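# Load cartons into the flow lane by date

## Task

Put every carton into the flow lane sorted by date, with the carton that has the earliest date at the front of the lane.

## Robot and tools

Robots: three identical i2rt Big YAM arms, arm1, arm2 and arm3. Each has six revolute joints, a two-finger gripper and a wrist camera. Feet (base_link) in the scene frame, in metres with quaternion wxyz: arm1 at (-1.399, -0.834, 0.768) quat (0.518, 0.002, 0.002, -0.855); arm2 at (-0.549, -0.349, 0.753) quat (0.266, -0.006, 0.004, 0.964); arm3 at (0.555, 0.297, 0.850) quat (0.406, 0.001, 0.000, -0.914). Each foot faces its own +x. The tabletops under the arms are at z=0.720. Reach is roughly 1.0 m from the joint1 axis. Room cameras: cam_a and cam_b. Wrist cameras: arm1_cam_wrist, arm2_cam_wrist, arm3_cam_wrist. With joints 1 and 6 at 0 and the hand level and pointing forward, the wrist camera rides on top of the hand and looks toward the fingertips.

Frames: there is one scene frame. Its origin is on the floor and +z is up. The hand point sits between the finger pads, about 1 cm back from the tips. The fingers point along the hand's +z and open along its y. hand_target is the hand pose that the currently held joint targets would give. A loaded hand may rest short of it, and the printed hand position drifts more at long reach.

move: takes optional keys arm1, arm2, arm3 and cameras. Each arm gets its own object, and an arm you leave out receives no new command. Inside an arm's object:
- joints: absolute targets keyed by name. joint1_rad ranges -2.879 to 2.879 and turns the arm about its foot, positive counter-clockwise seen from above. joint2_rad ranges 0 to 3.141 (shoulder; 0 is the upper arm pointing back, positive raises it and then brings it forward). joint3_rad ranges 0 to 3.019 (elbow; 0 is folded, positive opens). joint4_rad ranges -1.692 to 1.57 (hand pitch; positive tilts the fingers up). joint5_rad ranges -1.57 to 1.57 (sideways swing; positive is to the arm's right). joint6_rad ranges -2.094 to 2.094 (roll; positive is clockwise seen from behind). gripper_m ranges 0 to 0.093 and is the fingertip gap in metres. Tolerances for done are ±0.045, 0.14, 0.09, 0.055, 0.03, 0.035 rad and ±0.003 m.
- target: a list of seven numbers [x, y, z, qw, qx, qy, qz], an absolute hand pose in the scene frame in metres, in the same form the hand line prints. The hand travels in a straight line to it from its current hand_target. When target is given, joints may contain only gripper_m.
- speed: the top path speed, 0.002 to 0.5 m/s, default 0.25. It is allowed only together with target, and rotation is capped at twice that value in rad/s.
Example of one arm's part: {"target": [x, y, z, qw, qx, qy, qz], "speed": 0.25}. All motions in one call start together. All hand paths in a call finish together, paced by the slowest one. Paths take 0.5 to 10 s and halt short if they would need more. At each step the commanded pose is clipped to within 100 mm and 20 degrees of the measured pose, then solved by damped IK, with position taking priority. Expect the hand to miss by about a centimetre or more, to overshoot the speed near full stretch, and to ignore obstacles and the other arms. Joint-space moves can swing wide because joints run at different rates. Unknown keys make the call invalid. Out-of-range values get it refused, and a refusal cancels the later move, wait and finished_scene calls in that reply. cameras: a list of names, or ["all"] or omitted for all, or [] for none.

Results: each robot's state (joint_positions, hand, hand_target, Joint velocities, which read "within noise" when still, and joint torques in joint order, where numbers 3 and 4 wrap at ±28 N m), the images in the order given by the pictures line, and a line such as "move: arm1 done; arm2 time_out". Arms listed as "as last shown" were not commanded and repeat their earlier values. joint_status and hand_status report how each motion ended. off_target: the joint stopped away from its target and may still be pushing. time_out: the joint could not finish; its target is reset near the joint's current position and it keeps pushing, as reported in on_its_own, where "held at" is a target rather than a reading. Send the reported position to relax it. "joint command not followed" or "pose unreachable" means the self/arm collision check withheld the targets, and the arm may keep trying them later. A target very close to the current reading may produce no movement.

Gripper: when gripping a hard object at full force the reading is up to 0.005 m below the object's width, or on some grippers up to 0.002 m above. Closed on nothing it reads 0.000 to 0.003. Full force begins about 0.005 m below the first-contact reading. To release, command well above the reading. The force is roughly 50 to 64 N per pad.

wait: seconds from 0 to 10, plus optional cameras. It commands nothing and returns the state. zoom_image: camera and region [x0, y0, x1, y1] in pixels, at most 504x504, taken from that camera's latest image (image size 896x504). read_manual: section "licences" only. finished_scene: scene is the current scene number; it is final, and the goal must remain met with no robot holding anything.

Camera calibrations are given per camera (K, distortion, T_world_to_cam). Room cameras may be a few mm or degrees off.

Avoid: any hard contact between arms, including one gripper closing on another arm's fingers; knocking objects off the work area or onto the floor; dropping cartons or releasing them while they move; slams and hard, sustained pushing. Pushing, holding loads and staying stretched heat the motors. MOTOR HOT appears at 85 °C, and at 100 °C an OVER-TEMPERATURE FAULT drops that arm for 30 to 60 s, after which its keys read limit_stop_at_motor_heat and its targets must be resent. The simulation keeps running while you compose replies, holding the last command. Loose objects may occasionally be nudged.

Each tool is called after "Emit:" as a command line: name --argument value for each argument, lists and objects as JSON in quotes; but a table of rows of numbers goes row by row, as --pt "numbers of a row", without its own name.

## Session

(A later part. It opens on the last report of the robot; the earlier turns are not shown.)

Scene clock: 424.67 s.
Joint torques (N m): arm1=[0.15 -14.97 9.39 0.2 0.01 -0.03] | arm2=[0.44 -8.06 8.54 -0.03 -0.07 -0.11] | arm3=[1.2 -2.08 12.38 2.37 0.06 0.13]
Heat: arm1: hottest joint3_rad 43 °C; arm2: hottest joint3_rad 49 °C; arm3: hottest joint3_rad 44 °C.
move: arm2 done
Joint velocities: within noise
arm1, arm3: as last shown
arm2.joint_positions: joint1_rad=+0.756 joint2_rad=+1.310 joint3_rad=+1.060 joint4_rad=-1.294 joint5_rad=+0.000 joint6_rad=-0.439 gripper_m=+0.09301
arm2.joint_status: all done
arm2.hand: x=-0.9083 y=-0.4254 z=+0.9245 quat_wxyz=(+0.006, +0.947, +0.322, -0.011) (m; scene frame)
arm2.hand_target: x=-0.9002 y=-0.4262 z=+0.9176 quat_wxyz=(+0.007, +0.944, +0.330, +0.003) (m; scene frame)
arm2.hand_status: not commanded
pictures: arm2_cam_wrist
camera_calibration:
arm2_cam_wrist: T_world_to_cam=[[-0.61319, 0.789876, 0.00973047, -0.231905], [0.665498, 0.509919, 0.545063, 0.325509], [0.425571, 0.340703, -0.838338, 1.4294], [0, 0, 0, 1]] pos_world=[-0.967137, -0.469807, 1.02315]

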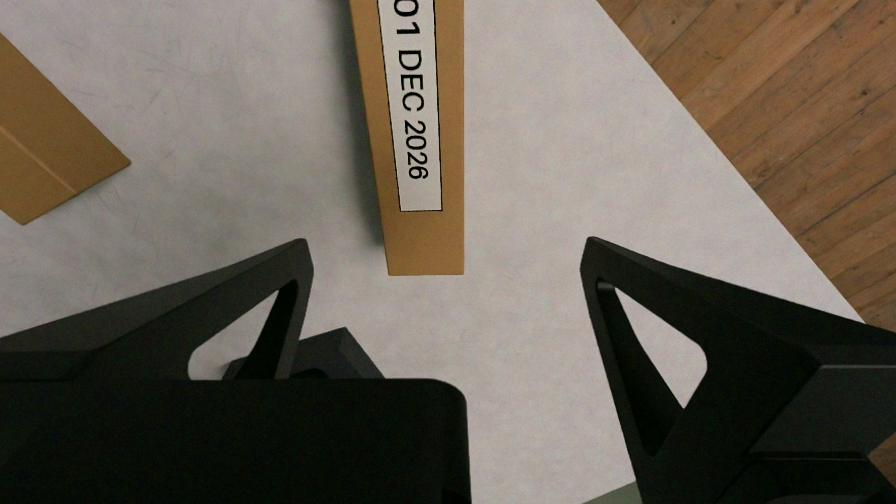

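Emit:
move --arm2 '{"target": [-0.9055, -0.4554, 0.742, 0, 0.9426, 0.3338, 0], "speed": 0.25}' --cameras '["arm2_cam_wrist"]'

Emit:
move --arm2 '{"joints": {"gripper_m": 0.05}}' --cameras '[]'

Emit:
move --arm2 '{"target": [-0.9055, -0.4554, 0.95, 0, 0.9426, 0.3338, 0], "speed": 0.3}' --cameras '["arm2_cam_wrist"]'

Scene clock: 436.33 s.
Joint torques (N m): arm1=[0.15 -14.92 9.43 0.2 0 -0.02] | arm2=[0.79 -8.88 7.01 0.72 0.01 0.06] | arm3=[1.32 -2.02 12.36 2.37 0.06 0.12]
Heat: arm1: hottest joint3_rad 43 °C; arm2: hottest joint3_rad 47 °C; arm3: hottest joint3_rad 44 °C.
move: arm2 done
Joint velocities: within noise
arm1: as last shown
arm2.joint_positions: joint1_rad=+0.825 joint2_rad=+1.586 joint3_rad=+0.820 joint4_rad=-0.790 joint5_rad=+0.012 joint6_rad=-0.395 gripper_m=+0.09301
arm2.joint_status: not commanded
arm2.hand: x=-0.9085 y=-0.4522 z=+0.7485 quat_wxyz=(+0.001, +0.943, +0.334, -0.005) (m; scene frame)
arm2.hand_target: x=-0.9054 y=-0.4553 z=+0.7422 quat_wxyz=(+0.000, +0.943, +0.334, +0.000) (m; scene frame)
arm2.hand_status: done (0.008 m and 0.6 deg from the pose sent, 0.185 m and 2.0 deg at the start)
arm3.joint_positions: joint1_rad=+1.834 joint2_rad=+0.523 joint3_rad=+0.658 joint4_rad=-0.063 joint5_rad=-0.001 joint6_rad=-0.007 gripper_m=+0.09399
arm3.joint_status: not commanded
arm3.hand: x=+0.8667 y=+0.1373 z=+1.2983 quat_wxyz=(-0.712, -0.157, -0.662, +0.173) (m; scene frame)
arm3.hand_target: x=+0.8669 y=+0.1415 z=+1.3008 quat_wxyz=(-0.719, -0.154, -0.657, +0.168) (m; scene frame)
arm3.hand_status: not commanded
pictures: arm2_cam_wrist
camera_calibration:
arm2_cam_wrist: T_world_to_cam=[[-0.63296, 0.774044, 0.0147457, -0.238024], [0.647806, 0.519109, 0.557561, 0.413968], [0.423922, 0.362466, -0.830005, 1.2932], [0, 0, 0, 1]] pos_world=[-0.967048, -0.499395, 0.846062]

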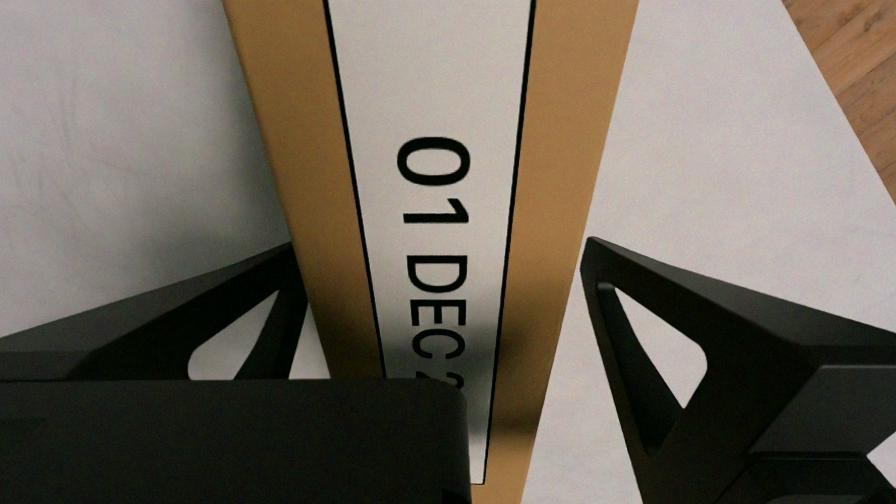

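Scene clock: 436.97 s.
Joint torques (N m): arm1=[0.15 -14.97 9.4 0.18 0.01 -0.03] | arm2=[0.67 -8.94 7.01 0.76 0.05 0.09] | arm3=[1.26 -2.14 12.36 2.39 0.07 0.12]
Heat: arm1: hottest joint3_rad 43 °C; arm2: hottest joint3_rad 47 °C; arm3: hottest joint3_rad 44 °C.
move: arm2 off_target
Joint velocities: within noise
arm1, arm3: as last shown
arm2.joint_positions: joint1_rad=+0.827 joint2_rad=+1.586 joint3_rad=+0.820 joint4_rad=-0.790 joint5_rad=+0.011 joint6_rad=-0.395 gripper_m=+0.06079
arm2.joint_status: gripper_m off_target (ended at +0.06082, target +0.05000)
arm2.hand: x=-0.9083 y=-0.4529 z=+0.7485 quat_wxyz=(+0.001, +0.942, +0.334, -0.005) (m; scene frame)
arm2.hand_target: x=-0.9053 y=-0.4553 z=+0.7422 quat_wxyz=(+0.000, +0.943, +0.334, +0.000) (m; scene frame)
arm2.hand_status: not commanded
pictures: none
No camera images: "cameras" was empty.

Scene clock: 438.57 s.
Joint torques (N m): arm1=[0.21 -14.92 9.39 0.18 0.01 -0.03] | arm2=[0.91 -7.88 15.05 -0.09 -0.02 0.08] | arm3=[1.26 -2.02 12.33 2.39 0.08 0.12]
Heat: arm1: hottest joint3_rad 43 °C; arm2: hottest joint3_rad 47 °C; arm3: hottest joint3_rad 44 °C.
move: arm2 off_target
Joint velocities: within noise
arm1, arm3: as last shown
arm2.joint_positions: joint1_rad=+0.832 joint2_rad=+1.312 joint3_rad=+1.066 joint4_rad=-1.373 joint5_rad=+0.012 joint6_rad=-0.387 gripper_m=+0.06079
arm2.joint_status: not commanded
arm2.hand: x=-0.8856 y=-0.4453 z=+0.9265 quat_wxyz=(+0.002, +0.942, +0.333, +0.027) (m; scene frame)
arm2.hand_target: x=-0.9041 y=-0.4549 z=+0.9500 quat_wxyz=(+0.000, +0.943, +0.334, -0.001) (m; scene frame)
arm2.hand_status: off_target (0.032 m and 3.1 deg from the pose sent, 0.202 m and 0.6 deg at the start)
pictures: arm2_cam_wrist
camera_calibration:
arm2_cam_wrist: T_world_to_cam=[[-0.632624, 0.774406, -0.00907279, -0.208982], [0.613183, 0.508006, 0.604927, 0.216796], [0.473068, 0.377128, -0.796229, 1.44747], [0, 0, 0, 1]] pos_world=[-0.949897, -0.494179, 1.01948]

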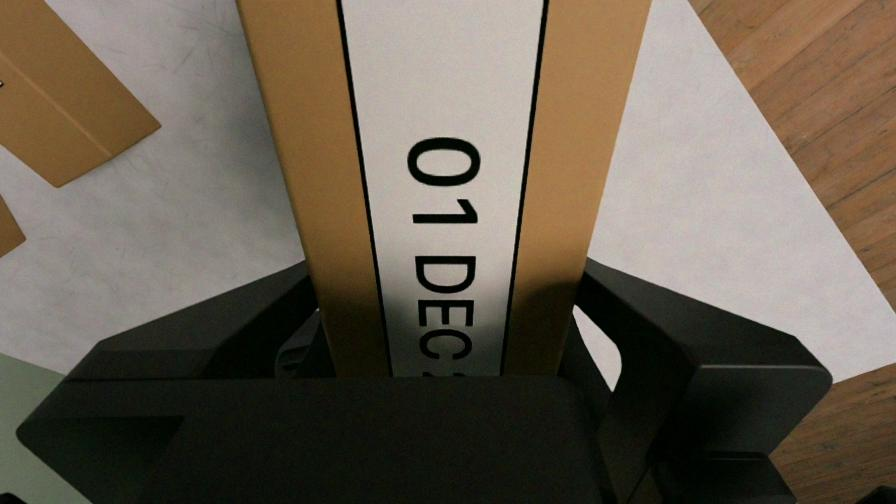

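Emit:
move --arm2 '{"joints": {"joint1_rad": -1.7874, "joint2_rad": 1.5862, "joint3_rad": 1.334, "joint4_rad": -1.3186, "joint5_rad": 0.0, "joint6_rad": 0.8158}}' --arm3 '{"joints": {"joint1_rad": -0.1, "joint2_rad": 0.8, "joint3_rad": 1.05, "joint4_rad": -1.1, "joint5_rad": 0.0, "joint6_rad": 0.0}}' --cameras '["arm2_cam_wrist", "arm3_cam_wrist", "cam_a"]'

Scene clock: 461.70 s.
Joint torques (N m): arm1=[0.15 -14.97 9.39 0.2 0 -0.03] | arm2=[0.03 -14.45 12.37 -0.25 0 0.08] | arm3=[-0.67 -5.01 17.11 1.06 0.04 0.12]
Heat: arm1: hottest joint3_rad 42 °C; arm2: hottest joint3_rad 52 °C; arm3: hottest joint3_rad 45 °C.
move: arm2 done; arm3 done
Joint velocities: within noise
arm1: as last shown
arm2.joint_positions: joint1_rad=-1.790 joint2_rad=+1.603 joint3_rad=+1.298 joint4_rad=-1.309 joint5_rad=+0.001 joint6_rad=+0.806 gripper_m=+0.06086
arm2.joint_status: all done
arm2.hand: x=-0.2364 y=-0.0172 z=+0.8984 quat_wxyz=(+0.010, +0.003, -1.000, +0.022) (m; scene frame)
arm2.hand_target: x=-0.2306 y=-0.0087 z=+0.9190 quat_wxyz=(-0.005, +0.000, -1.000, +0.006) (m; scene frame)
arm2.hand_status: not commanded
arm3.joint_positions: joint1_rad=-0.089 joint2_rad=+0.801 joint3_rad=+0.997 joint4_rad=-1.091 joint5_rad=+0.000 joint6_rad=-0.007 gripper_m=+0.09401
arm3.joint_status: all done
arm3.hand: x=+0.3075 y=+0.0697 z=+1.1818 quat_wxyz=(-0.120, -0.878, -0.347, +0.308) (m; scene frame)
arm3.hand_target: x=+0.3022 y=+0.0700 z=+1.2088 quat_wxyz=(-0.127, -0.873, -0.337, +0.328) (m; scene frame)
arm3.hand_status: not commanded
pictures: arm2_cam_wrist, arm3_cam_wrist, cam_a
camera_calibration:
arm2_cam_wrist: T_world_to_cam=[[0.011485, -0.998279, 0.0575048, -0.0681499], [-0.813268, 0.0241338, 0.581388, -0.706102], [-0.581775, -0.0534441, -0.811592, 0.713612], [0, 0, 0, 1]] pos_world=[-0.158306, -0.0128534, 0.9936]
arm3_cam_wrist: T_world_to_cam=[[-0.675679, 0.737137, -0.00929097, 0.168251], [0.736917, 0.675023, -0.0360265, -0.229234], [-0.0202849, -0.031189, -0.999308, 1.31235], [0, 0, 0, 1]] pos_world=[0.30923, 0.0716452, 1.30475]

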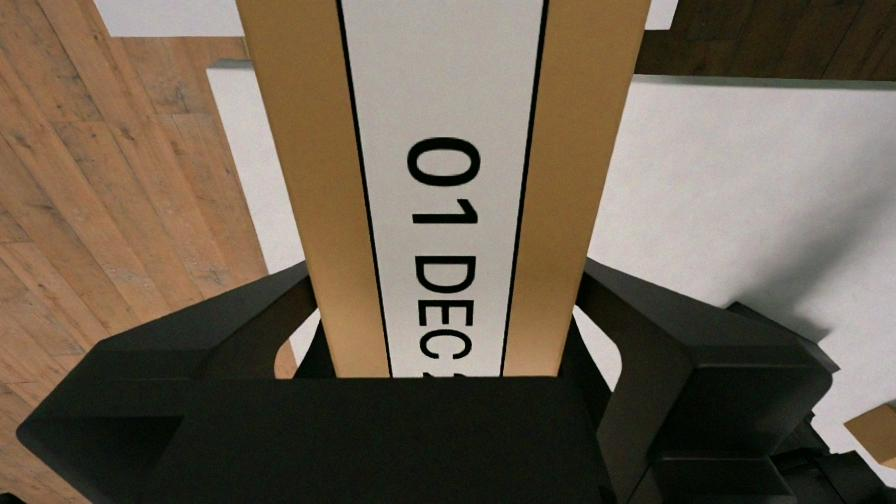

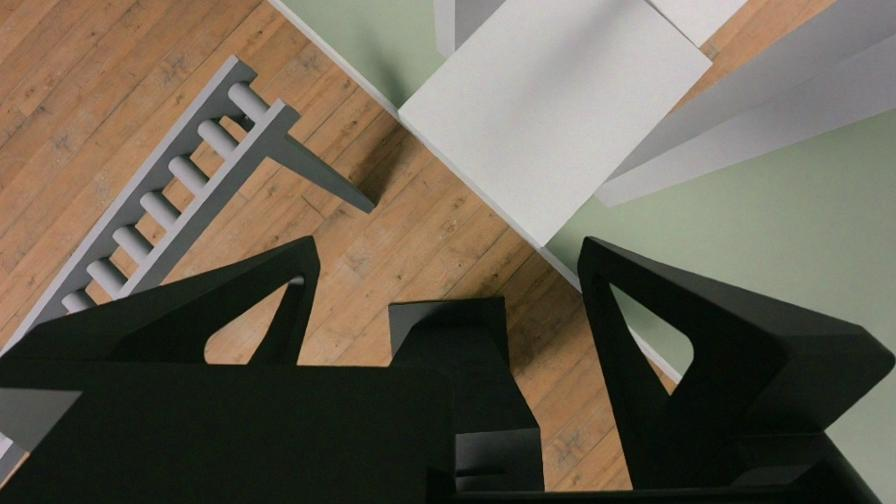

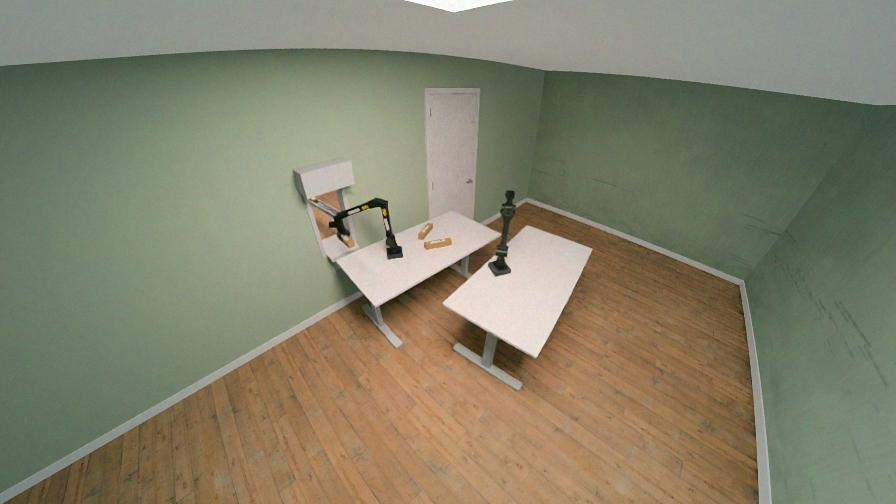

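Emit:
move --arm2 '{"target": [-0.004, 0.0185, 0.915, 0, 0, 1, 0], "speed": 0.25}' --cameras '["arm2_cam_wrist", "arm3_cam_wrist", "cam_a"]'

Scene clock: 476.23 s.
Joint torques (N m): arm1=[0.21 -14.97 9.39 0.2 0.01 -0.03] | arm2=[-0.44 -20.48 15.77 -0.14 -0.06 -0.11] | arm3=[-0.67 -4.78 17.01 1.13 0.06 0.13]
Heat: arm1: hottest joint3_rad 42 °C; arm2: hottest joint3_rad 54 °C; arm3: hottest joint3_rad 48 °C.
move: arm2 off_target
Joint velocities: within noise
arm1, arm3: as last shown
arm2.joint_positions: joint1_rad=-2.012 joint2_rad=+2.097 joint3_rad=+1.995 joint4_rad=-1.524 joint5_rad=-0.012 joint6_rad=+0.598 gripper_m=+0.06086
arm2.joint_status: not commanded
arm2.hand: x=-0.0213 y=+0.0083 z=+0.8932 quat_wxyz=(+0.022, -0.004, -1.000, +0.016) (m; scene frame)
arm2.hand_target: x=-0.0056 y=+0.0175 z=+0.9152 quat_wxyz=(-0.001, +0.000, -1.000, +0.000) (m; scene frame)
arm2.hand_status: off_target (0.030 m and 3.1 deg from the pose sent, 0.236 m and 2.8 deg at the start)
pictures: arm2_cam_wrist, arm3_cam_wrist, cam_a
camera_calibration:
arm2_cam_wrist: T_world_to_cam=[[-0.00289052, -0.99897, 0.0452726, -0.0341468], [-0.799369, 0.0295097, 0.600115, -0.545386], [-0.600833, -0.0344549, -0.798632, 0.823741], [0, 0, 0, 1]] pos_world=[0.0588674, 0.0103644, 0.986705]
arm3_cam_wrist: T_world_to_cam=[[-0.675679, 0.737137, -0.00929097, 0.168251], [0.736917, 0.675023, -0.0360265, -0.229234], [-0.0202849, -0.031189, -0.999308, 1.31235], [0, 0, 0, 1]] pos_world=[0.30923, 0.0716452, 1.30475]

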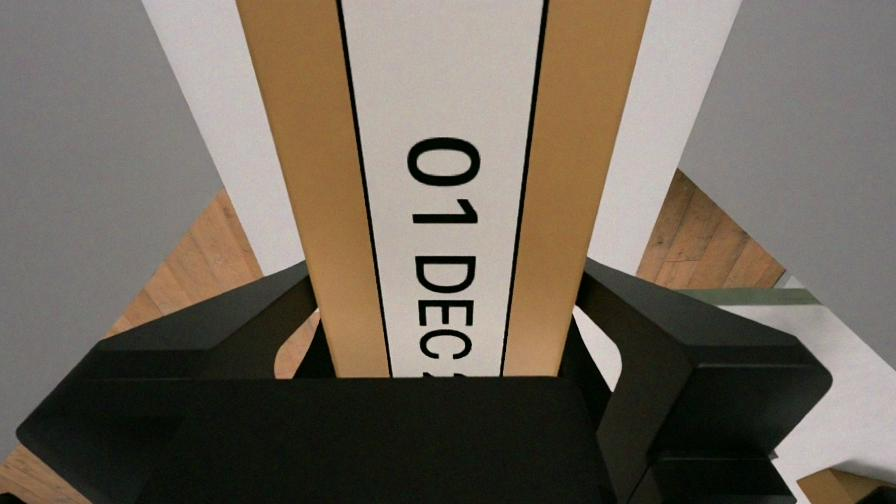

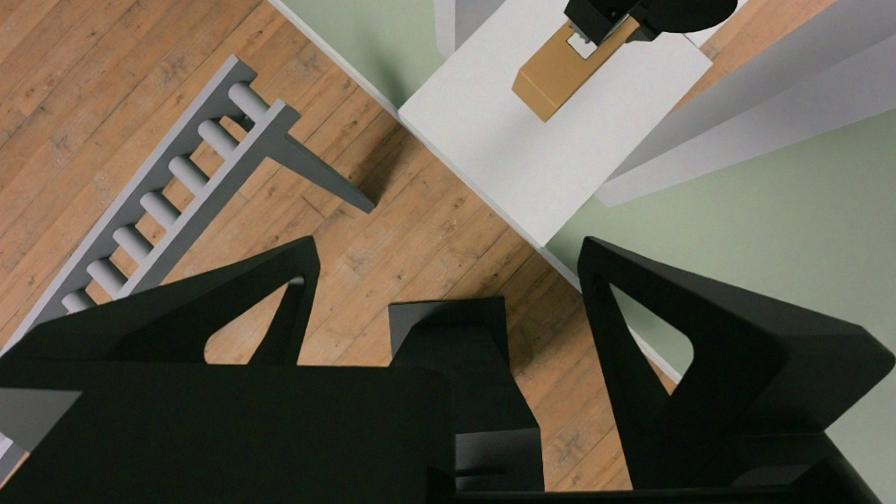

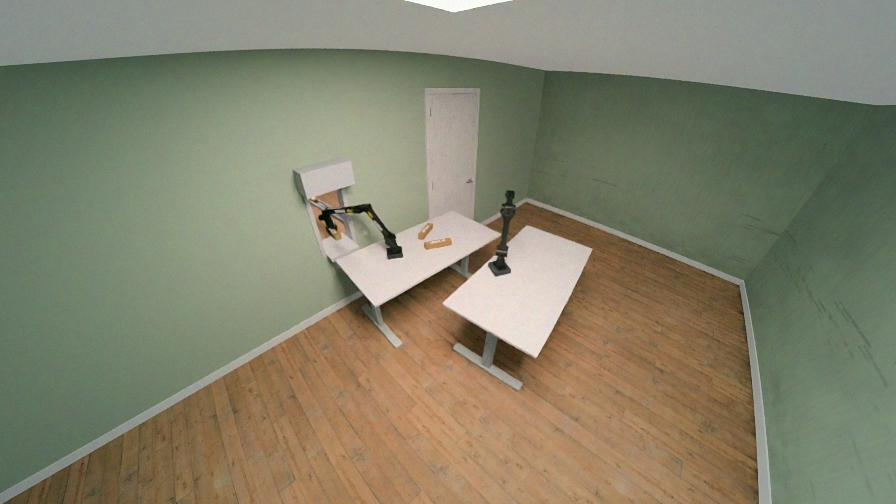

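Emit:
move --arm2 '{"target": [-0.004, 0.0185, 0.835, 0, 0, 1, 0], "speed": 0.15}' --cameras '["arm2_cam_wrist", "arm3_cam_wrist"]'

Scene clock: 481.83 s.
Joint torques (N m): arm1=[0.15 -14.97 9.4 0.2 0 -0.03] | arm2=[-0.32 -21.42 9.89 0.61 -0.05 -0.1] | arm3=[-0.73 -4.84 17.07 1.05 0.05 0.13]
Heat: arm1: hottest joint3_rad 42 °C; arm2: hottest joint3_rad 54 °C; arm3: hottest joint3_rad 49 °C.
move: arm2 done
Joint velocities: within noise
arm1, arm3: as last shown
arm2.joint_positions: joint1_rad=-2.012 joint2_rad=+2.153 joint3_rad=+1.922 joint4_rad=-1.359 joint5_rad=-0.013 joint6_rad=+0.598 gripper_m=+0.06086
arm2.joint_status: not commanded
arm2.hand: x=-0.0069 y=+0.0169 z=+0.8301 quat_wxyz=(+0.007, -0.004, -1.000, +0.006) (m; scene frame)
arm2.hand_target: x=-0.0042 y=+0.0185 z=+0.8349 quat_wxyz=(+0.000, +0.000, -1.000, +0.000) (m; scene frame)
arm2.hand_status: done (0.006 m and 1.1 deg from the pose sent, 0.062 m and 3.1 deg at the start)
pictures: arm2_cam_wrist, arm3_cam_wrist
camera_calibration:
arm2_cam_wrist: T_world_to_cam=[[-0.00309734, -0.999696, 0.0244585, -0.00535414], [-0.817123, 0.0166295, 0.576224, -0.476254], [-0.576455, -0.0182008, -0.816926, 0.797403], [0, 0, 0, 1]] pos_world=[0.0704922, 0.0170807, 0.925979]
arm3_cam_wrist: T_world_to_cam=[[-0.675679, 0.737137, -0.00929097, 0.168251], [0.736917, 0.675023, -0.0360265, -0.229234], [-0.0202849, -0.031189, -0.999308, 1.31235], [0, 0, 0, 1]] pos_world=[0.30923, 0.0716452, 1.30475]

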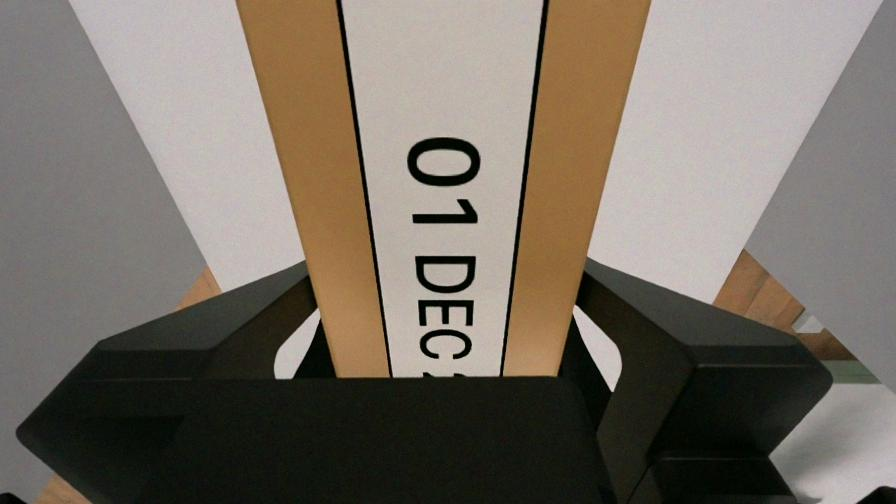

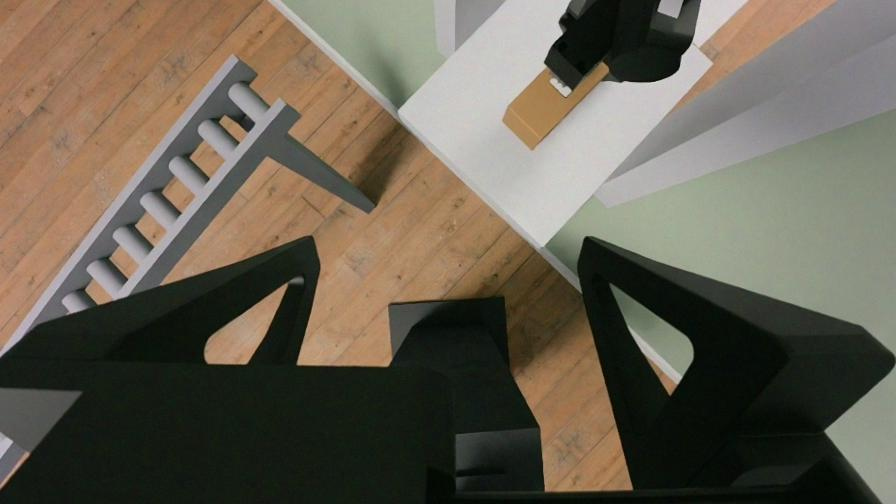

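Emit:
move --arm2 '{"target": [-0.004, 0.0185, 0.803, 0, 0, 1, 0], "speed": 0.1}' --cameras '["arm2_cam_wrist", "arm3_cam_wrist"]'

Scene clock: 486.73 s.
Joint torques (N m): arm1=[0.15 -14.97 9.42 0.21 0 -0.03] | arm2=[-0.21 -21.01 9.39 0.65 -0.06 -0.1] | arm3=[-0.56 -4.95 17.05 1.09 0.07 0.13]
Heat: arm1: hottest joint3_rad 42 °C; arm2: hottest joint3_rad 53 °C; arm3: hottest joint3_rad 50 °C.
move: arm2 done
Joint velocities: within noise
arm1.joint_positions: joint1_rad=+1.007 joint2_rad=+1.506 joint3_rad=+1.495 joint4_rad=-1.499 joint5_rad=+0.002 joint6_rad=+0.006 gripper_m=+0.09295
arm1.joint_status: not commanded
arm1.hand: x=-1.1680 y=-1.2352 z=+1.0291 quat_wxyz=(-0.025, -0.501, -0.865, +0.013) (m; scene frame)
arm1.hand_target: x=-1.1706 y=-1.2370 z=+1.0337 quat_wxyz=(-0.030, -0.502, -0.864, +0.015) (m; scene frame)
arm1.hand_status: not commanded
arm2.joint_positions: joint1_rad=-2.012 joint2_rad=+2.165 joint3_rad=+1.882 joint4_rad=-1.290 joint5_rad=-0.013 joint6_rad=+0.598 gripper_m=+0.06086
arm2.joint_status: not commanded
arm2.hand: x=-0.0047 y=+0.0180 z=+0.8074 quat_wxyz=(+0.000, -0.004, -1.000, +0.001) (m; scene frame)
arm2.hand_target: x=-0.0041 y=+0.0185 z=+0.8031 quat_wxyz=(+0.000, +0.000, -1.000, +0.000) (m; scene frame)
arm2.hand_status: done (0.005 m and 0.5 deg from the pose sent, 0.027 m and 1.1 deg at the start)
arm3: as last shown
pictures: arm2_cam_wrist, arm3_cam_wrist
camera_calibration:
arm2_cam_wrist: T_world_to_cam=[[-0.00306157, -0.999878, 0.0153007, 0.00366719], [-0.824953, 0.0111733, 0.565091, -0.452338], [-0.565193, -0.0108923, -0.824887, 0.786545], [0, 0, 0, 1]] pos_world=[0.0714037, 0.0172881, 0.904367]
arm3_cam_wrist: T_world_to_cam=[[-0.675679, 0.737137, -0.00929097, 0.168251], [0.736917, 0.675023, -0.0360265, -0.229234], [-0.0202849, -0.031189, -0.999308, 1.31235], [0, 0, 0, 1]] pos_world=[0.30923, 0.0716452, 1.30475]

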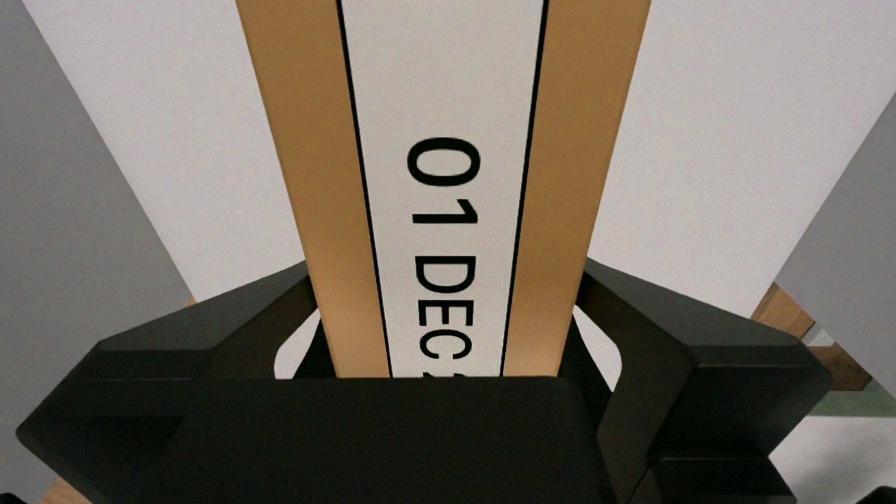

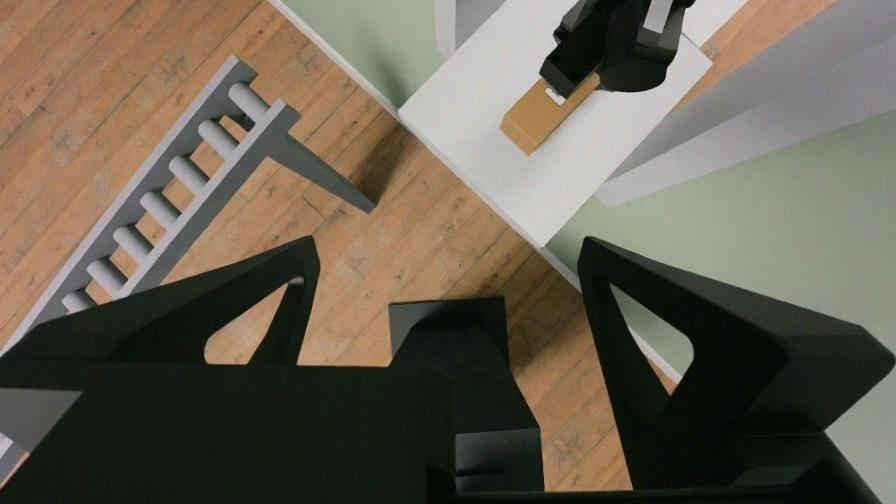

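Emit:
move --arm2 '{"target": [-0.004, 0.0185, 0.785, 0, 0, 1, 0], "speed": 0.08}' --cameras '["arm2_cam_wrist", "arm3_cam_wrist"]'

Scene clock: 492.27 s.
Joint torques (N m): arm1=[0.15 -15.03 9.43 0.21 0.01 -0.03] | arm2=[-0.26 -21.25 9.24 0.65 -0.06 -0.1] | arm3=[-0.5 -4.89 17.07 1.1 0.05 0.13]
Heat: arm1: hottest joint3_rad 42 °C; arm2: hottest joint3_rad 53 °C; arm3: hottest joint3_rad 50 °C.
move: arm2 done
Joint velocities: within noise
arm1, arm3: as last shown
arm2.joint_positions: joint1_rad=-2.012 joint2_rad=+2.181 joint3_rad=+1.861 joint4_rad=-1.252 joint5_rad=-0.013 joint6_rad=+0.598 gripper_m=+0.06086
arm2.joint_status: not commanded
arm2.hand: x=-0.0043 y=+0.0180 z=+0.7895 quat_wxyz=(+0.000, -0.004, -1.000, +0.001) (m; scene frame)
arm2.hand_target: x=-0.0040 y=+0.0186 z=+0.7850 quat_wxyz=(+0.000, +0.000, -1.000, +0.000) (m; scene frame)
arm2.hand_status: done (0.005 m and 0.5 deg from the pose sent, 0.022 m and 0.5 deg at the start)
pictures: arm2_cam_wrist, arm3_cam_wrist
camera_calibration:
arm2_cam_wrist: T_world_to_cam=[[-0.00310096, -0.999881, 0.0150791, 0.00404303], [-0.82511, 0.0110776, 0.564864, -0.441703], [-0.564964, -0.0106903, -0.825047, 0.771988], [0, 0, 0, 1]] pos_world=[0.0717039, 0.0171883, 0.886367]
arm3_cam_wrist: T_world_to_cam=[[-0.675679, 0.737137, -0.00929097, 0.168251], [0.736917, 0.675023, -0.0360265, -0.229234], [-0.0202849, -0.031189, -0.999308, 1.31235], [0, 0, 0, 1]] pos_world=[0.30923, 0.0716452, 1.30475]

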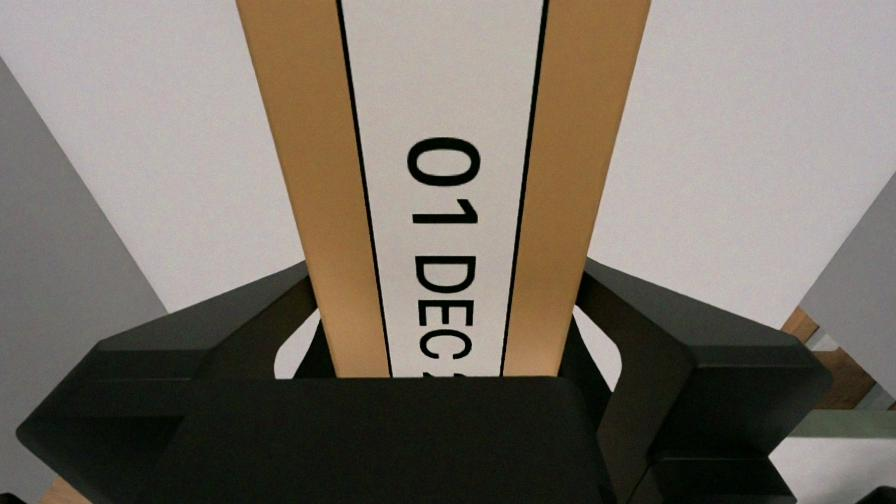

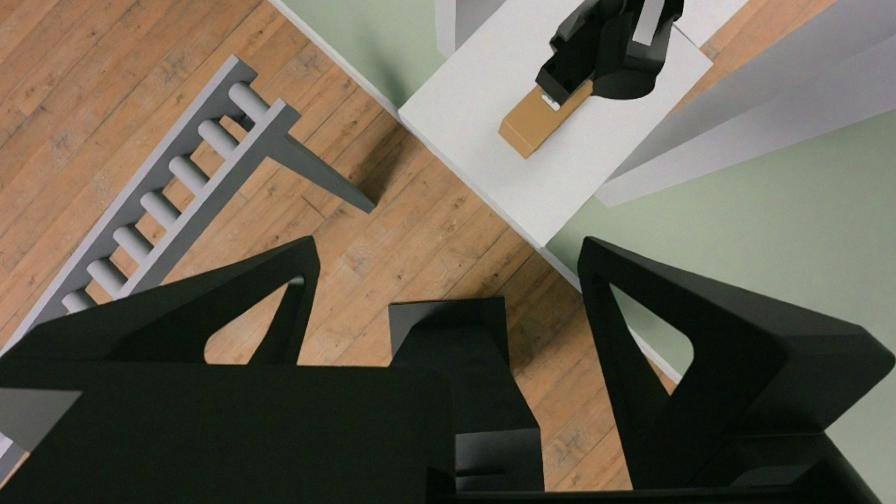

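Emit:
move --arm2 '{"target": [-0.004, 0.0185, 0.777, 0, 0, 1, 0], "speed": 0.06}' --cameras '["arm2_cam_wrist", "arm3_cam_wrist"]'

Scene clock: 497.33 s.
Joint torques (N m): arm1=[0.15 -14.97 9.39 0.2 0.01 -0.03] | arm2=[-0.26 -20.89 9.16 0.69 -0.06 -0.09] | arm3=[-0.62 -4.84 17.03 1.06 0.07 0.11]
Heat: arm1: hottest joint3_rad 42 °C; arm2: hottest joint3_rad 52 °C; arm3: hottest joint3_rad 51 °C.
move: arm2 done
Joint velocities: within noise
arm1, arm3: as last shown
arm2.joint_positions: joint1_rad=-2.012 joint2_rad=+2.186 joint3_rad=+1.853 joint4_rad=-1.236 joint5_rad=-0.013 joint6_rad=+0.598 gripper_m=+0.06086
arm2.joint_status: not commanded
arm2.hand: x=-0.0037 y=+0.0182 z=+0.7836 quat_wxyz=(-0.002, -0.004, -1.000, +0.000) (m; scene frame)
arm2.hand_target: x=-0.0041 y=+0.0185 z=+0.7772 quat_wxyz=(+0.000, +0.000, -1.000, +0.000) (m; scene frame)
arm2.hand_status: done (0.007 m and 0.5 deg from the pose sent, 0.012 m and 0.5 deg at the start)
pictures: arm2_cam_wrist, arm3_cam_wrist
camera_calibration:
arm2_cam_wrist: T_world_to_cam=[[-0.00311519, -0.999908, 0.0132101, 0.00587892], [-0.826735, 0.0100071, 0.562502, -0.436019], [-0.562583, -0.00916893, -0.82669, 0.768705], [0, 0, 0, 1]] pos_world=[0.0720063, 0.0172898, 0.880664]
arm3_cam_wrist: T_world_to_cam=[[-0.675679, 0.737137, -0.00929097, 0.168251], [0.736917, 0.675023, -0.0360265, -0.229234], [-0.0202849, -0.031189, -0.999308, 1.31235], [0, 0, 0, 1]] pos_world=[0.30923, 0.0716452, 1.30475]

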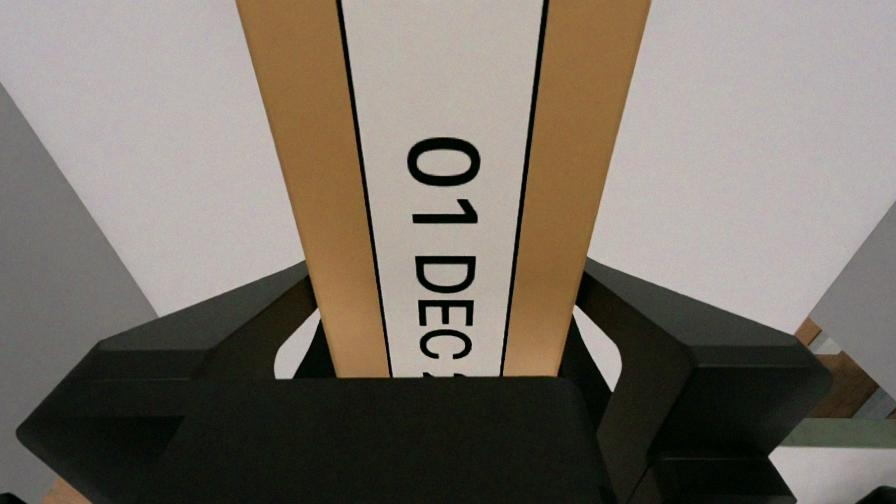

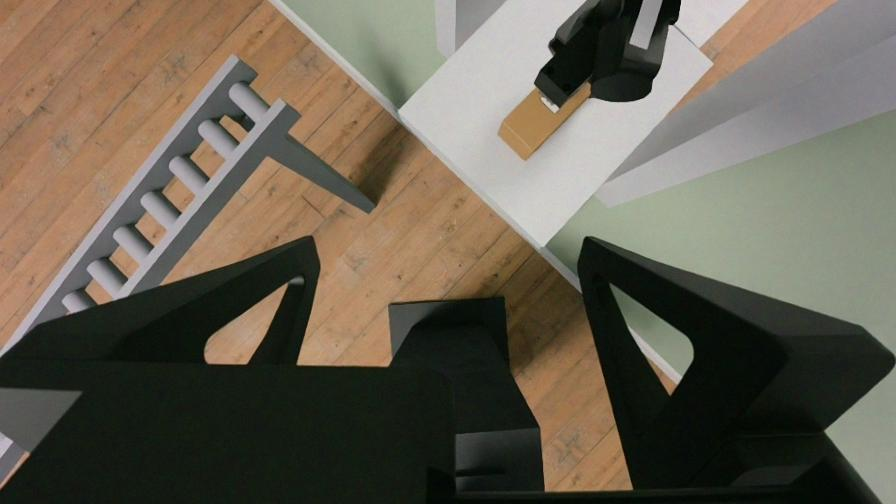

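Emit:
move --arm2 '{"target": [-0.004, 0.0185, 0.770, 0, 0, 1, 0], "speed": 0.05}' --cameras '["arm2_cam_wrist", "arm3_cam_wrist"]'

Scene clock: 519.47 s.
Joint torques (N m): arm1=[0.15 -14.92 9.4 0.23 0.01 -0.03] | arm2=[-0.15 -20.95 9.29 0.77 -0.07 -0.09] | arm3=[-0.67 -4.78 17.07 1.11 0.05 0.13]
Heat: arm1: hottest joint3_rad 42 °C; arm2: hottest joint3_rad 51 °C; arm3: hottest joint3_rad 53 °C.
move: arm2 done
Joint velocities: within noise
arm1, arm3: as last shown
arm2.joint_positions: joint1_rad=-2.012 joint2_rad=+2.192 joint3_rad=+1.846 joint4_rad=-1.221 joint5_rad=-0.013 joint6_rad=+0.598 gripper_m=+0.06086
arm2.joint_status: not commanded
arm2.hand: x=-0.0034 y=+0.0184 z=+0.7771 quat_wxyz=(-0.002, -0.004, -1.000, +0.000) (m; scene frame)
arm2.hand_target: x=-0.0042 y=+0.0185 z=+0.7700 quat_wxyz=(+0.000, +0.000, -1.000, +0.000) (m; scene frame)
arm2.hand_status: done (0.007 m and 0.5 deg from the pose sent, 0.013 m and 0.5 deg at the start)
pictures: arm2_cam_wrist, arm3_cam_wrist
camera_calibration:
arm2_cam_wrist: T_world_to_cam=[[-0.00307722, -0.999922, 0.0120679, 0.00706113], [-0.827298, 0.00932485, 0.561686, -0.431487], [-0.561755, -0.00825528, -0.827262, 0.763951], [0, 0, 0, 1]] pos_world=[0.0722072, 0.0173908, 0.874263]
arm3_cam_wrist: T_world_to_cam=[[-0.675679, 0.737137, -0.00929097, 0.168251], [0.736917, 0.675023, -0.0360265, -0.229234], [-0.0202849, -0.031189, -0.999308, 1.31235], [0, 0, 0, 1]] pos_world=[0.30923, 0.0716452, 1.30475]

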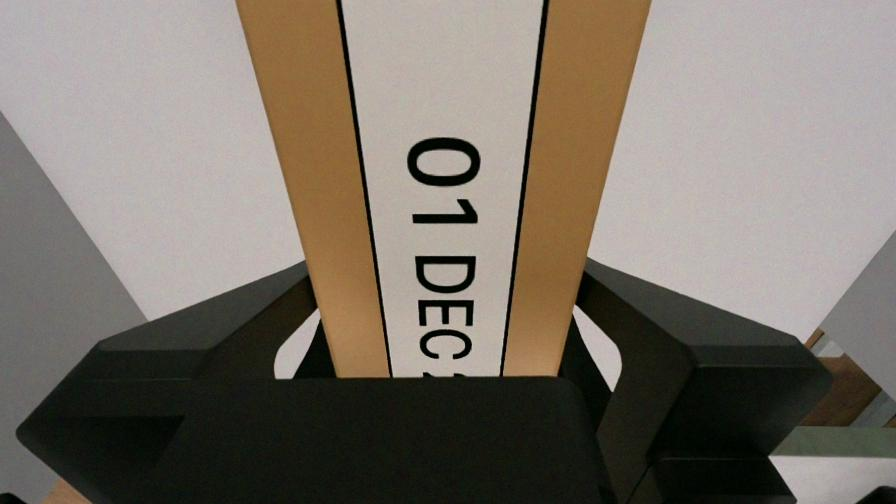

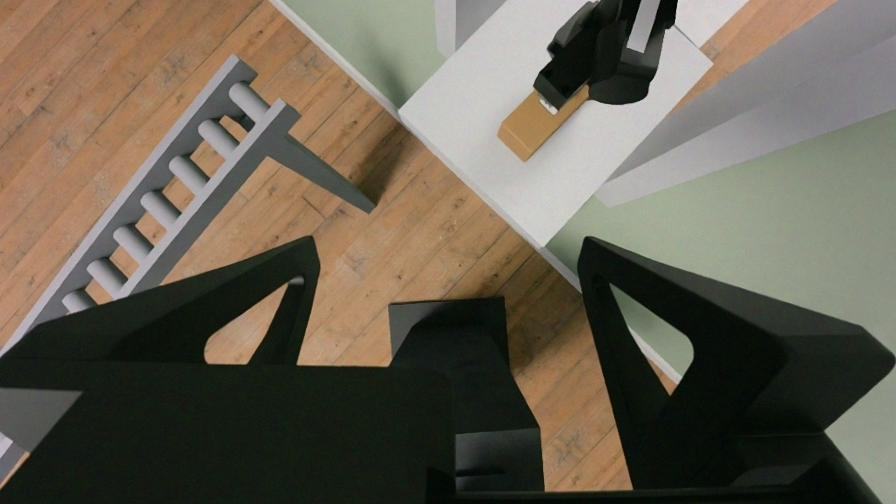

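Emit:
move --arm2 '{"joints": {"gripper_m": 0.093}}' --cameras '[]'

Emit:
move --arm2 '{"target": [-0.004, 0.0185, 0.915, 0, 0, 1, 0], "speed": 0.25}' --cameras '[]'

Emit:
move --arm2 '{"target": [-0.23, 0.0, 0.92, 0, 0, 1, 0], "speed": 0.35}' --cameras '[]'

Emit:
move --arm2 '{"joints": {"joint1_rad": 1.645, "joint2_rad": 1.522, "joint3_rad": 1.34, "joint4_rad": -1.389, "joint5_rad": 0, "joint6_rad": 0}}' --arm3 '{"joints": {"joint1_rad": -0.3735, "joint2_rad": 2.0406, "joint3_rad": 1.7986, "joint4_rad": -1.3287, "joint5_rad": 0, "joint6_rad": 0.4625, "gripper_m": 0.093}}' --cameras '["arm2_cam_wrist", "arm3_cam_wrist"]'

Scene clock: 529.97 s.
Joint torques (N m): arm1=[0.15 -14.97 9.42 0.17 0.01 -0.03] | arm2=[-0.21 -20.89 9.31 0.65 -0.05 -0.09] | arm3=[-0.79 -4.89 17.09 1.06 0.05 0.14]
Heat: arm1: hottest joint3_rad 42 °C; arm2: hottest joint3_rad 50 °C; arm3: hottest joint3_rad 54 °C.
move: arm2 done
Joint velocities: within noise
arm1, arm3: as last shown
arm2.joint_positions: joint1_rad=-2.012 joint2_rad=+2.192 joint3_rad=+1.846 joint4_rad=-1.221 joint5_rad=-0.013 joint6_rad=+0.598 gripper_m=+0.09284
arm2.joint_status: all done
arm2.hand: x=-0.0033 y=+0.0185 z=+0.7773 quat_wxyz=(-0.003, -0.004, -1.000, -0.001) (m; scene frame)
arm2.hand_target: x=-0.0041 y=+0.0185 z=+0.7701 quat_wxyz=(+0.000, +0.000, -1.000, +0.000) (m; scene frame)
arm2.hand_status: not commanded
pictures: none
No camera images: "cameras" was empty.

Scene clock: 531.50 s.
Joint torques (N m): arm1=[0.21 -14.97 9.42 0.2 0.01 -0.03] | arm2=[-0.44 -18.32 14.08 -0.14 -0.05 -0.11] | arm3=[-0.91 -4.89 17.09 1.11 0.06 0.12]
Heat: arm1: hottest joint3_rad 42 °C; arm2: hottest joint3_rad 50 °C; arm3: hottest joint3_rad 54 °C.
move: arm2 off_target
Joint velocities: within noise
arm1: as last shown
arm2.joint_positions: joint1_rad=-2.012 joint2_rad=+2.085 joint3_rad=+2.023 joint4_rad=-1.528 joint5_rad=-0.013 joint6_rad=+0.598 gripper_m=+0.09294
arm2.joint_status: not commanded
arm2.hand: x=-0.0160 y=+0.0124 z=+0.9111 quat_wxyz=(+0.007, -0.004, -1.000, +0.006) (m; scene frame)
arm2.hand_target: x=-0.0047 y=+0.0182 z=+0.9149 quat_wxyz=(+0.000, +0.000, -1.000, +0.000) (m; scene frame)
arm2.hand_status: off_target (0.014 m and 1.1 deg from the pose sent, 0.138 m and 0.6 deg at the start)
arm3.joint_positions: joint1_rad=-0.089 joint2_rad=+0.801 joint3_rad=+0.997 joint4_rad=-1.091 joint5_rad=+0.000 joint6_rad=-0.007 gripper_m=+0.09401
arm3.joint_status: not commanded
arm3.hand: x=+0.3075 y=+0.0697 z=+1.1818 quat_wxyz=(-0.120, -0.878, -0.347, +0.308) (m; scene frame)
arm3.hand_target: x=+0.3022 y=+0.0700 z=+1.2088 quat_wxyz=(-0.127, -0.873, -0.337, +0.328) (m; scene frame)
arm3.hand_status: not commanded
pictures: none
No camera images: "cameras" was empty.

Scene clock: 533.20 s.
Joint torques (N m): arm1=[0.15 -14.97 9.4 0.2 0 -0.02] | arm2=[0.03 -13.22 8.64 0.69 0.11 0.08] | arm3=[-0.85 -4.95 17.06 1.03 0.05 0.13]
Heat: arm1: hottest joint3_rad 42 °C; arm2: hottest joint3_rad 50 °C; arm3: hottest joint3_rad 54 °C.
move: arm2 done
Joint velocities: within noise
arm1, arm3: as last shown
arm2.joint_positions: joint1_rad=-1.784 joint2_rad=+1.600 joint3_rad=+1.370 joint4_rad=-1.332 joint5_rad=-0.017 joint6_rad=+0.810 gripper_m=+0.09294
arm2.joint_status: not commanded
arm2.hand: x=-0.2275 y=+0.0012 z=+0.9261 quat_wxyz=(-0.002, +0.004, -1.000, -0.003) (m; scene frame)
arm2.hand_target: x=-0.2299 y=-0.0001 z=+0.9200 quat_wxyz=(+0.000, +0.000, -1.000, +0.000) (m; scene frame)
arm2.hand_status: done (0.007 m and 0.6 deg from the pose sent, 0.215 m and 1.1 deg at the start)
pictures: none
No camera images: "cameras" was empty.

Scene clock: 536.53 s.
Joint torques (N m): arm1=[0.15 -14.92 9.39 0.2 0.01 -0.02] | arm2=[0.15 -12.4 9.24 -0.02 0.01 -0.11] | arm3=[-12.1 15.79 16.7 5.35 0.24 -0.2]
Heat: arm1: hottest joint3_rad 42 °C; arm2: hottest joint3_rad 49 °C; arm3: hottest joint3_rad 54 °C.
move: arm2 done; arm3 time_out
Joint velocities: within noise
arm1: as last shown
arm2.joint_positions: joint1_rad=+1.643 joint2_rad=+1.526 joint3_rad=+1.350 joint4_rad=-1.381 joint5_rad=-0.001 joint6_rad=+0.009 gripper_m=+0.09301
arm2.joint_status: all done
arm2.hand: x=-0.7543 y=-0.7505 z=+0.9549 quat_wxyz=(+0.012, +0.854, +0.520, -0.005) (m; scene frame)
arm2.hand_target: x=-0.7512 y=-0.7459 z=+0.9529 quat_wxyz=(+0.007, +0.851, +0.525, +0.001) (m; scene frame)
arm2.hand_status: not commanded
arm3.joint_positions: joint1_rad=-0.226 joint2_rad=+1.570 joint3_rad=+1.742 joint4_rad=-1.451 joint5_rad=-0.004 joint6_rad=+0.487 gripper_m=+0.09308
arm3.joint_status: joint1_rad time_out (moved -0.137 of -0.284); joint2_rad time_out (moved +0.769 of +1.240); joint4_rad time_out (moved -0.360 of -0.238); the others done
arm3.on_its_own: joint1_rad reads -0.226 and still pushes toward -0.373 since a time_out; joint2_rad reads +1.570 and still pushes toward +1.948 since a time_out; joint4_rad reads -1.451 and still pushes toward -1.329 since a time_out
arm3.hand: x=+0.1143 y=-0.0103 z=+1.1882 quat_wxyz=(-0.078, -0.988, -0.061, +0.122) (m; scene frame)
arm3.hand_target: x=-0.0051 y=+0.0189 z=+1.0050 quat_wxyz=(-0.021, -0.999, +0.000, +0.041) (m; scene frame)
arm3.hand_status: not commanded
pictures: arm2_cam_wrist, arm3_cam_wrist
camera_calibration:
arm2_cam_wrist: T_world_to_cam=[[-0.890959, 0.454079, -0.00199408, -0.331281], [0.378614, 0.745297, 0.548803, 0.328839], [0.250686, 0.488206, -0.83595, 1.47662], [0, 0, 0, 1]] pos_world=[-0.789827, -0.815547, 1.05325]
arm3_cam_wrist: T_world_to_cam=[[-0.125534, 0.981507, -0.144519, 0.197061], [0.912557, 0.171387, 0.371303, -0.541828], [0.389205, -0.0852707, -0.917196, 1.16747], [0, 0, 0, 1]] pos_world=[0.0648016, -0.00100396, 1.30046]

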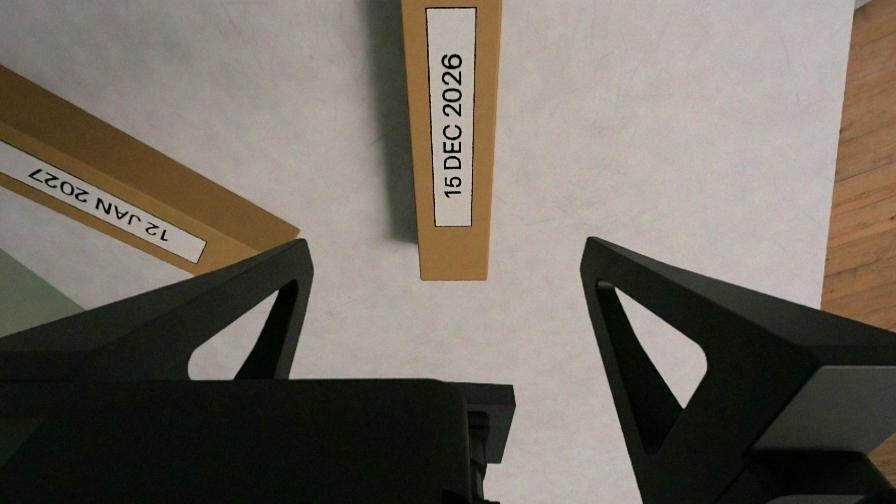

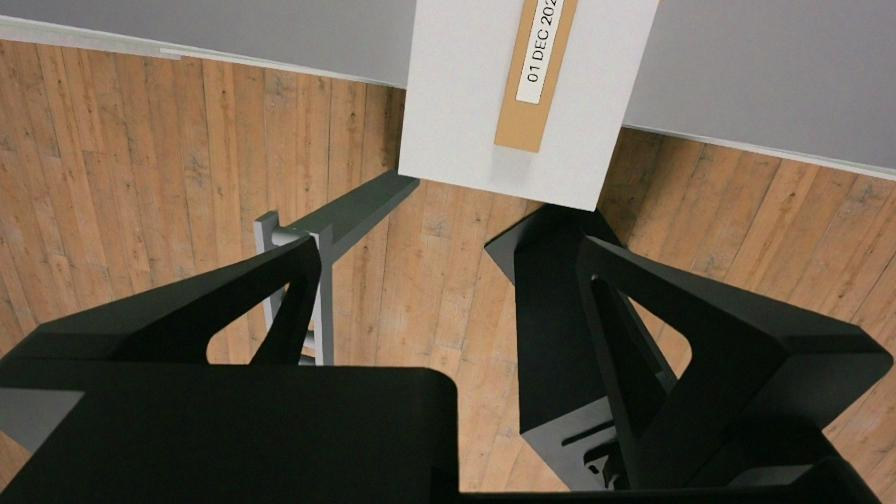

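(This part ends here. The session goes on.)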